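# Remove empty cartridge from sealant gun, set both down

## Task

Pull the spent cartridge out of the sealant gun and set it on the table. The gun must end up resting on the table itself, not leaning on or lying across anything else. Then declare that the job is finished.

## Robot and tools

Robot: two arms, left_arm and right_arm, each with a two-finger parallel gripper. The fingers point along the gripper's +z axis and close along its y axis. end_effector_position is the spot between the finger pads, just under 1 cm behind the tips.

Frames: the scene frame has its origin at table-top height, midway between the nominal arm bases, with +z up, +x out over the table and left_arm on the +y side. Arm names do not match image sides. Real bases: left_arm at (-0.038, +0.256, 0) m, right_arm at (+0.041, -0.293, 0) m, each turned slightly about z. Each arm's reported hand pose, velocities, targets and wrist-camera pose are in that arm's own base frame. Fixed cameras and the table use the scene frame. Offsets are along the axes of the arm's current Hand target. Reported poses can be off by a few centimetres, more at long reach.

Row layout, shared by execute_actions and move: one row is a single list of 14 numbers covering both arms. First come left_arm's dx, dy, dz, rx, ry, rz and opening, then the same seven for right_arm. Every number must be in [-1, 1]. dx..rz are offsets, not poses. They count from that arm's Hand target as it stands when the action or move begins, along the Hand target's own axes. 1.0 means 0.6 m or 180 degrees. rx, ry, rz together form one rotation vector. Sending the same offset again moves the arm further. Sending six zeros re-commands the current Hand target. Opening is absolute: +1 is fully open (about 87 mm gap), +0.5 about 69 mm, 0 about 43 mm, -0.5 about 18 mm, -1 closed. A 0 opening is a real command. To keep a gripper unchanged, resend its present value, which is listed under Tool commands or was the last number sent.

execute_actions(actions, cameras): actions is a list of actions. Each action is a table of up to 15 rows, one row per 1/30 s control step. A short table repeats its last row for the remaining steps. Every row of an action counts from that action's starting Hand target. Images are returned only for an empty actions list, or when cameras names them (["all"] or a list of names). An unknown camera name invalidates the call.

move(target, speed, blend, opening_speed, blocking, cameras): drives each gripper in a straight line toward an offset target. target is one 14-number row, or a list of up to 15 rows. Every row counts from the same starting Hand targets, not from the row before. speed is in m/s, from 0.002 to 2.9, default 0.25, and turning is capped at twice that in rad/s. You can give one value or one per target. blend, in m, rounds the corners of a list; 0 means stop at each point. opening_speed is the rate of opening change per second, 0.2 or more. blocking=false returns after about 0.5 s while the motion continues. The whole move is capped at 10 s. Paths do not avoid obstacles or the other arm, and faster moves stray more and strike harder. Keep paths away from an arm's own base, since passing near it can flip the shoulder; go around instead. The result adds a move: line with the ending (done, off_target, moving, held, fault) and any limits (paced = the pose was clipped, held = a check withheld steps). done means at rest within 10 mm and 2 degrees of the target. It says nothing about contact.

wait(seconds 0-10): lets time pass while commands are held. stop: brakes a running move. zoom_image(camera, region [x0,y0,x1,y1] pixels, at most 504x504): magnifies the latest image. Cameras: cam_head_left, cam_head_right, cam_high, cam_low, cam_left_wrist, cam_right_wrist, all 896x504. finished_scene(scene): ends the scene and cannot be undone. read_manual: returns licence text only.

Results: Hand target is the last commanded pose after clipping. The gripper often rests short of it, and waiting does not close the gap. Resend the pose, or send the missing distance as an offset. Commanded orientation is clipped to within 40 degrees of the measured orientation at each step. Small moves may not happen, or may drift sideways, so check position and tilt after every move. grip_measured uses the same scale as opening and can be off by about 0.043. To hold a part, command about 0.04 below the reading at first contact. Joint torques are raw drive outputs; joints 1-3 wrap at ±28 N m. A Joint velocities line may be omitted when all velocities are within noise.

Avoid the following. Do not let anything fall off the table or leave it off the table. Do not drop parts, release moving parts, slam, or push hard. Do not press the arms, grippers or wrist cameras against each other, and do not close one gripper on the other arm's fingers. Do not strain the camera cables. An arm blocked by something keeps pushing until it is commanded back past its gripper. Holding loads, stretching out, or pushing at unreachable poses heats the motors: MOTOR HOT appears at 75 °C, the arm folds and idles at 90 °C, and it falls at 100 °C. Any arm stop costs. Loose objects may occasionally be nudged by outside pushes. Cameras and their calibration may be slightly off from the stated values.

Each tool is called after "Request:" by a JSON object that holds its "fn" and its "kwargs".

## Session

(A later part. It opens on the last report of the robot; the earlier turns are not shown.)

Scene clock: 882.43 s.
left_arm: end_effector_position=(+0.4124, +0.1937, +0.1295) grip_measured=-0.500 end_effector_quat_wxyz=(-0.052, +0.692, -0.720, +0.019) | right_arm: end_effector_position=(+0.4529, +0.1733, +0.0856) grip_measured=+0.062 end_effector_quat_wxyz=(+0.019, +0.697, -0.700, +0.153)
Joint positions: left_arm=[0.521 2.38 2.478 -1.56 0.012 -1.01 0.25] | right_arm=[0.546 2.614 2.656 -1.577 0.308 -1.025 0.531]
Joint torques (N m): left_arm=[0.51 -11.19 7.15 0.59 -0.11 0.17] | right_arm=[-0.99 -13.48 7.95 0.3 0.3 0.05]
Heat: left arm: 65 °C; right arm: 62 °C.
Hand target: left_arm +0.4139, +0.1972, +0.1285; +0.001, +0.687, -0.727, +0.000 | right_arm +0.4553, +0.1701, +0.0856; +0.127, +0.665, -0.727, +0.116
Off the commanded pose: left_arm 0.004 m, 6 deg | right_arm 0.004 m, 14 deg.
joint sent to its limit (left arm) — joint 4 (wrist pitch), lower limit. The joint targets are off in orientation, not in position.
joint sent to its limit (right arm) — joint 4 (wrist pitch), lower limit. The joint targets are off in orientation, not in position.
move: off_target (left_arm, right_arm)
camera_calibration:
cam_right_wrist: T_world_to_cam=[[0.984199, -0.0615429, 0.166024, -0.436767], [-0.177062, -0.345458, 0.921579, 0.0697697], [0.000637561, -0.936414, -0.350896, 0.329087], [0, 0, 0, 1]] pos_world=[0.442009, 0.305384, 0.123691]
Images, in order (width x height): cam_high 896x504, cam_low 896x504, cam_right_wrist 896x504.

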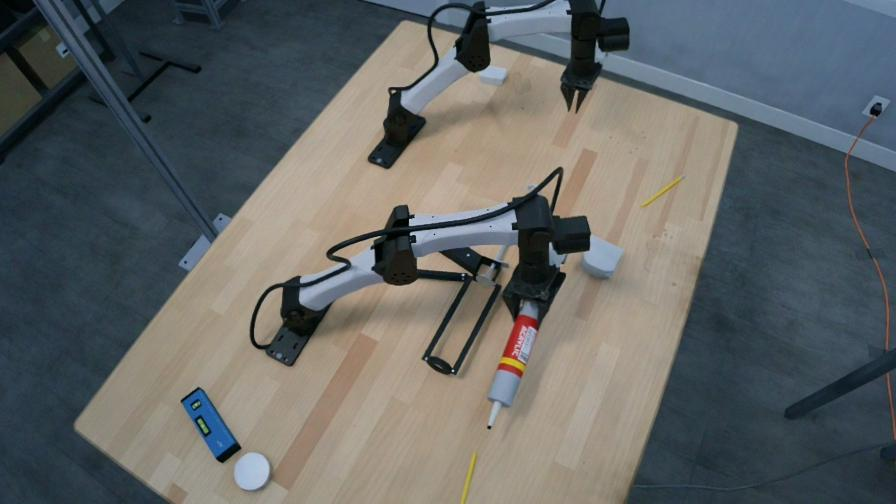

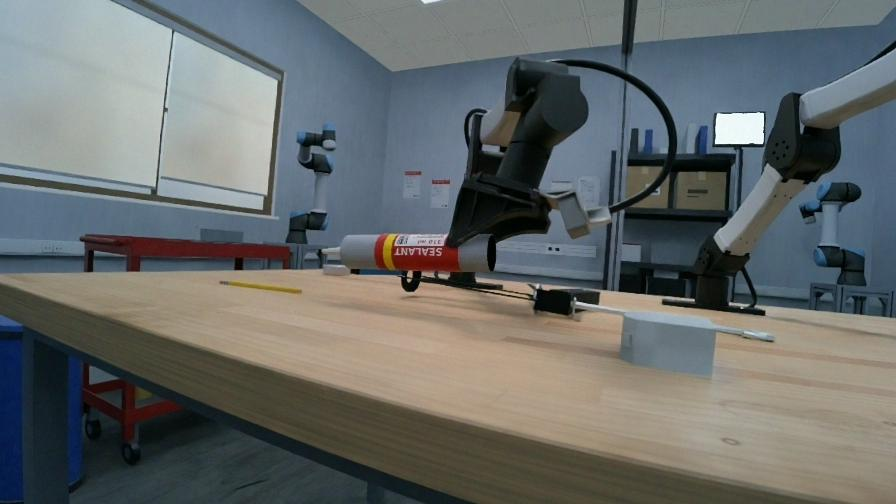

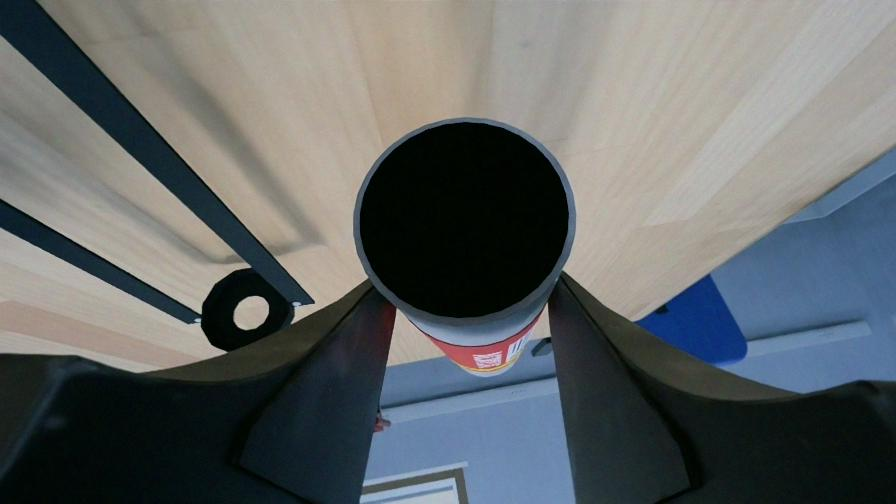

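Request:
{"fn": "move", "kwargs": {"target": [0,0,0,0,0,0,-0.5,-0.031,0,0.086,0,0,0,-0.4], "speed": 0.06, "cameras": ["cam_low"]}}

Scene clock: 907.60 s.
left_arm: end_effector_position=(+0.4124, +0.1937, +0.1295) grip_measured=-0.500 end_effector_quat_wxyz=(-0.052, +0.692, -0.720, +0.019) | right_arm: end_effector_position=(+0.4535, +0.1736, +0.0358) grip_measured=+0.062 end_effector_quat_wxyz=(+0.054, +0.690, -0.708, +0.140)
Joint positions: left_arm=[0.521 2.38 2.478 -1.56 0.012 -1.01 0.25] | right_arm=[0.542 2.746 2.709 -1.577 0.299 -0.996 0.531]
Joint torques (N m): left_arm=[0.51 -11.15 7.16 0.6 -0.11 0.17] | right_arm=[-1.11 -13.07 8.23 0.14 0.26 0.03]
Heat: left arm: 65 °C; right arm: 66 °C.
Hand target: left_arm +0.4139, +0.1972, +0.1285; +0.001, +0.687, -0.727, +0.000 | right_arm +0.4553, +0.1702, +0.0308; +0.127, +0.665, -0.727, +0.116
Off the commanded pose: left_arm 0.004 m, 6 deg | right_arm 0.006 m, 9 deg.
joint sent to its limit (left arm) — joint 4 (wrist pitch), lower limit. The joint targets are off in orientation, not in position.
joint sent to its limit (right arm) — joint 4 (wrist pitch), lower limit. The joint targets are off in orientation, not in position.
move: off_target (left_arm, right_arm)
Images, in order (width x height): cam_low 896x504.

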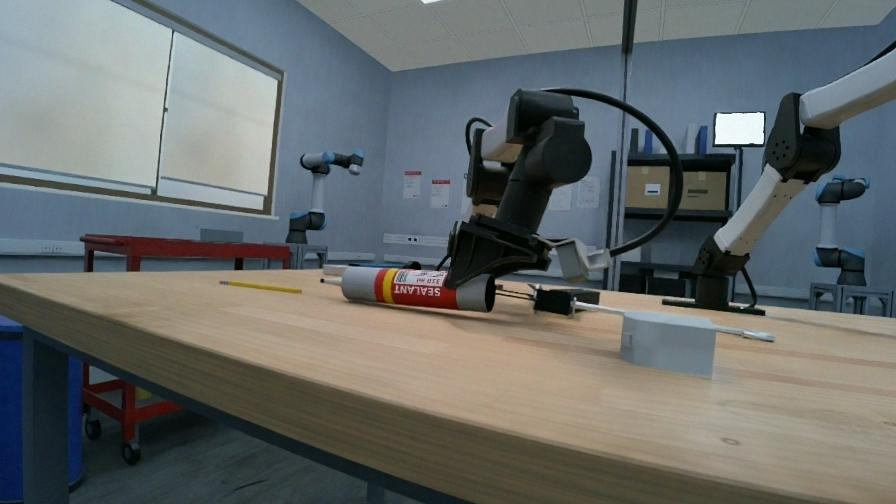

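Request:
{"fn": "move", "kwargs": {"target": [0,0,0,0,0,0,-0.5,-0.007,0,0.019,0,0,0,-0.4], "speed": 0.04, "cameras": ["cam_low"]}}

Request:
{"fn": "zoom_image", "kwargs": {"camera": "cam_low", "region": [300, 220, 620, 350]}}

Scene clock: 926.23 s.
left_arm: end_effector_position=(+0.4124, +0.1937, +0.1295) grip_measured=-0.500 end_effector_quat_wxyz=(-0.052, +0.692, -0.720, +0.019) | right_arm: end_effector_position=(+0.4542, +0.1743, +0.0275) grip_measured=+0.062 end_effector_quat_wxyz=(+0.058, +0.688, -0.710, +0.139)
Joint positions: left_arm=[0.521 2.38 2.478 -1.56 0.012 -1.01 0.25] | right_arm=[0.542 2.775 2.731 -1.579 0.298 -0.991 0.531]
Joint torques (N m): left_arm=[0.49 -11.18 7.16 0.59 -0.11 0.17] | right_arm=[-1.17 -12.53 7.84 0.16 0.22 0.06]
Heat: left arm: 66 °C; right arm: 67 °C.
Hand target: left_arm +0.4139, +0.1972, +0.1285; +0.001, +0.687, -0.727, +0.000 | right_arm +0.4553, +0.1703, +0.0186; +0.127, +0.665, -0.727, +0.116
Off the commanded pose: left_arm 0.004 m, 6 deg | right_arm 0.010 m, 9 deg.
joint sent to its limit (left arm) — joint 4 (wrist pitch), lower limit. The joint targets are off in orientation, not in position.
joint sent to its limit (right arm) — joint 4 (wrist pitch), lower limit. The joint targets are off in orientation, not in position.
move: off_target (left_arm, right_arm)
Images, in order (width x height): cam_low 896x504.

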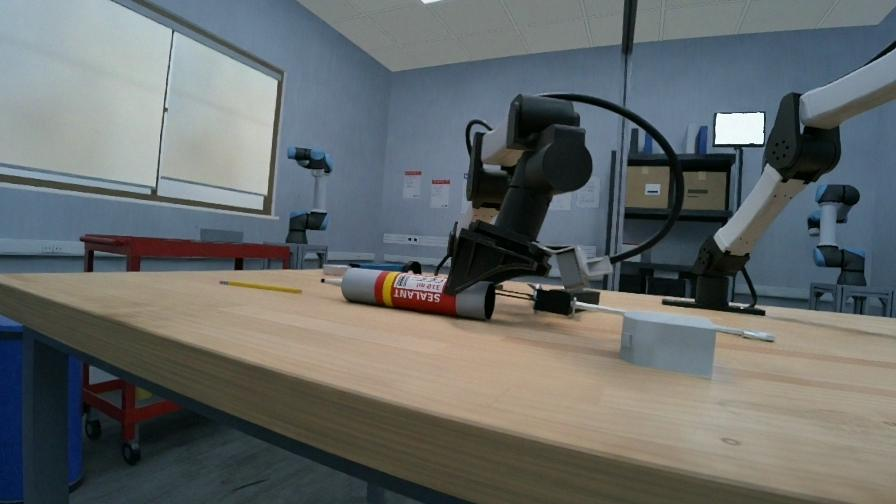

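Scaled by 1.575 from the camera's 896x504 image, which has a finer 1280x720 frame.

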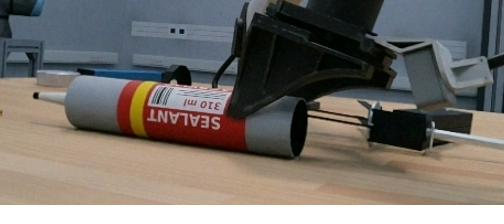

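Request:
{"fn": "move", "kwargs": {"target": [[0,0,0,0,0,0,-0.5,0,0,0,0,0,0,0.5],[0,0,0,0,0,0,-0.5,0.068,0,-0.188,0,0,0,0.5]], "opening_speed": 0.5, "speed": 0.12, "cameras": ["cam_low","cam_head_left"]}}

Scene clock: 934.40 s.
left_arm: end_effector_position=(+0.4124, +0.1937, +0.1295) grip_measured=-0.500 end_effector_quat_wxyz=(-0.052, +0.692, -0.720, +0.019) | right_arm: end_effector_position=(+0.4588, +0.1716, +0.1243) grip_measured=+0.500 end_effector_quat_wxyz=(-0.023, +0.691, -0.702, +0.171)
Joint positions: left_arm=[0.521 2.38 2.478 -1.56 0.012 -1.01 0.25] | right_arm=[0.542 2.547 2.684 -1.579 0.322 -1.035 0.75]
Joint torques (N m): left_arm=[0.5 -11.17 7.16 0.6 -0.11 0.17] | right_arm=[-0.1 -17.98 4.3 0.51 0.34 -0.22]
Heat: left arm: 66 °C; right arm: 68 °C.
Hand target: left_arm +0.4139, +0.1972, +0.1285; +0.001, +0.687, -0.727, +0.000 | right_arm +0.4553, +0.1701, +0.1385; +0.127, +0.665, -0.727, +0.116
Off the commanded pose: left_arm 0.004 m, 6 deg | right_arm 0.015 m, 19 deg.
joint sent to its limit (left arm) — joint 4 (wrist pitch), lower limit. The joint targets are off in orientation, not in position.
joint sent to its limit (right arm) — joint 4 (wrist pitch), lower limit. The joint targets are off in orientation, not in position.
move: off_target (left_arm, right_arm)
Images, in order (width x height): cam_head_left 896x504, cam_low 896x504.

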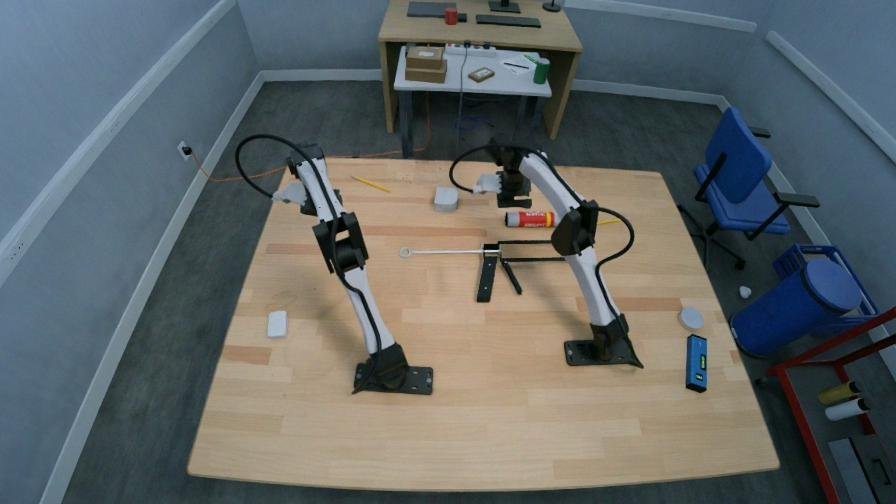

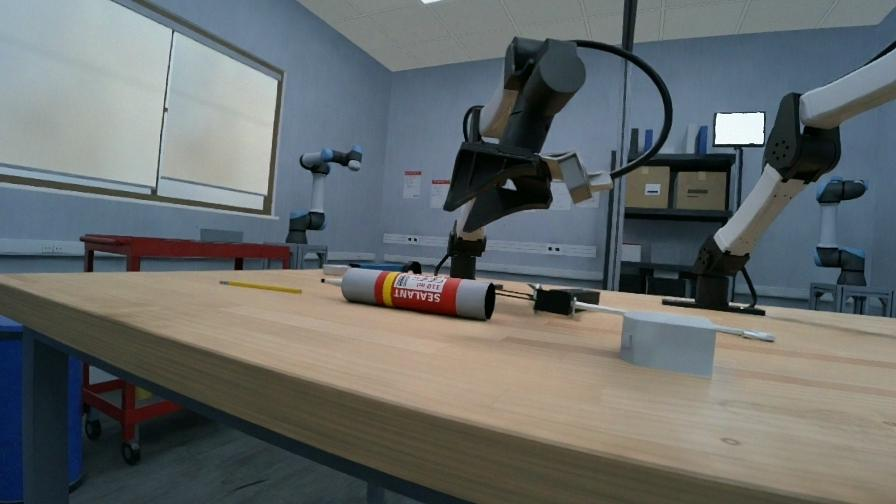

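Done: the cartridge is at rest on the table and the gun lies flat.

Request:
{"fn": "finished_scene", "kwargs": {"scene": 1}}

The scene is finished: the task was done.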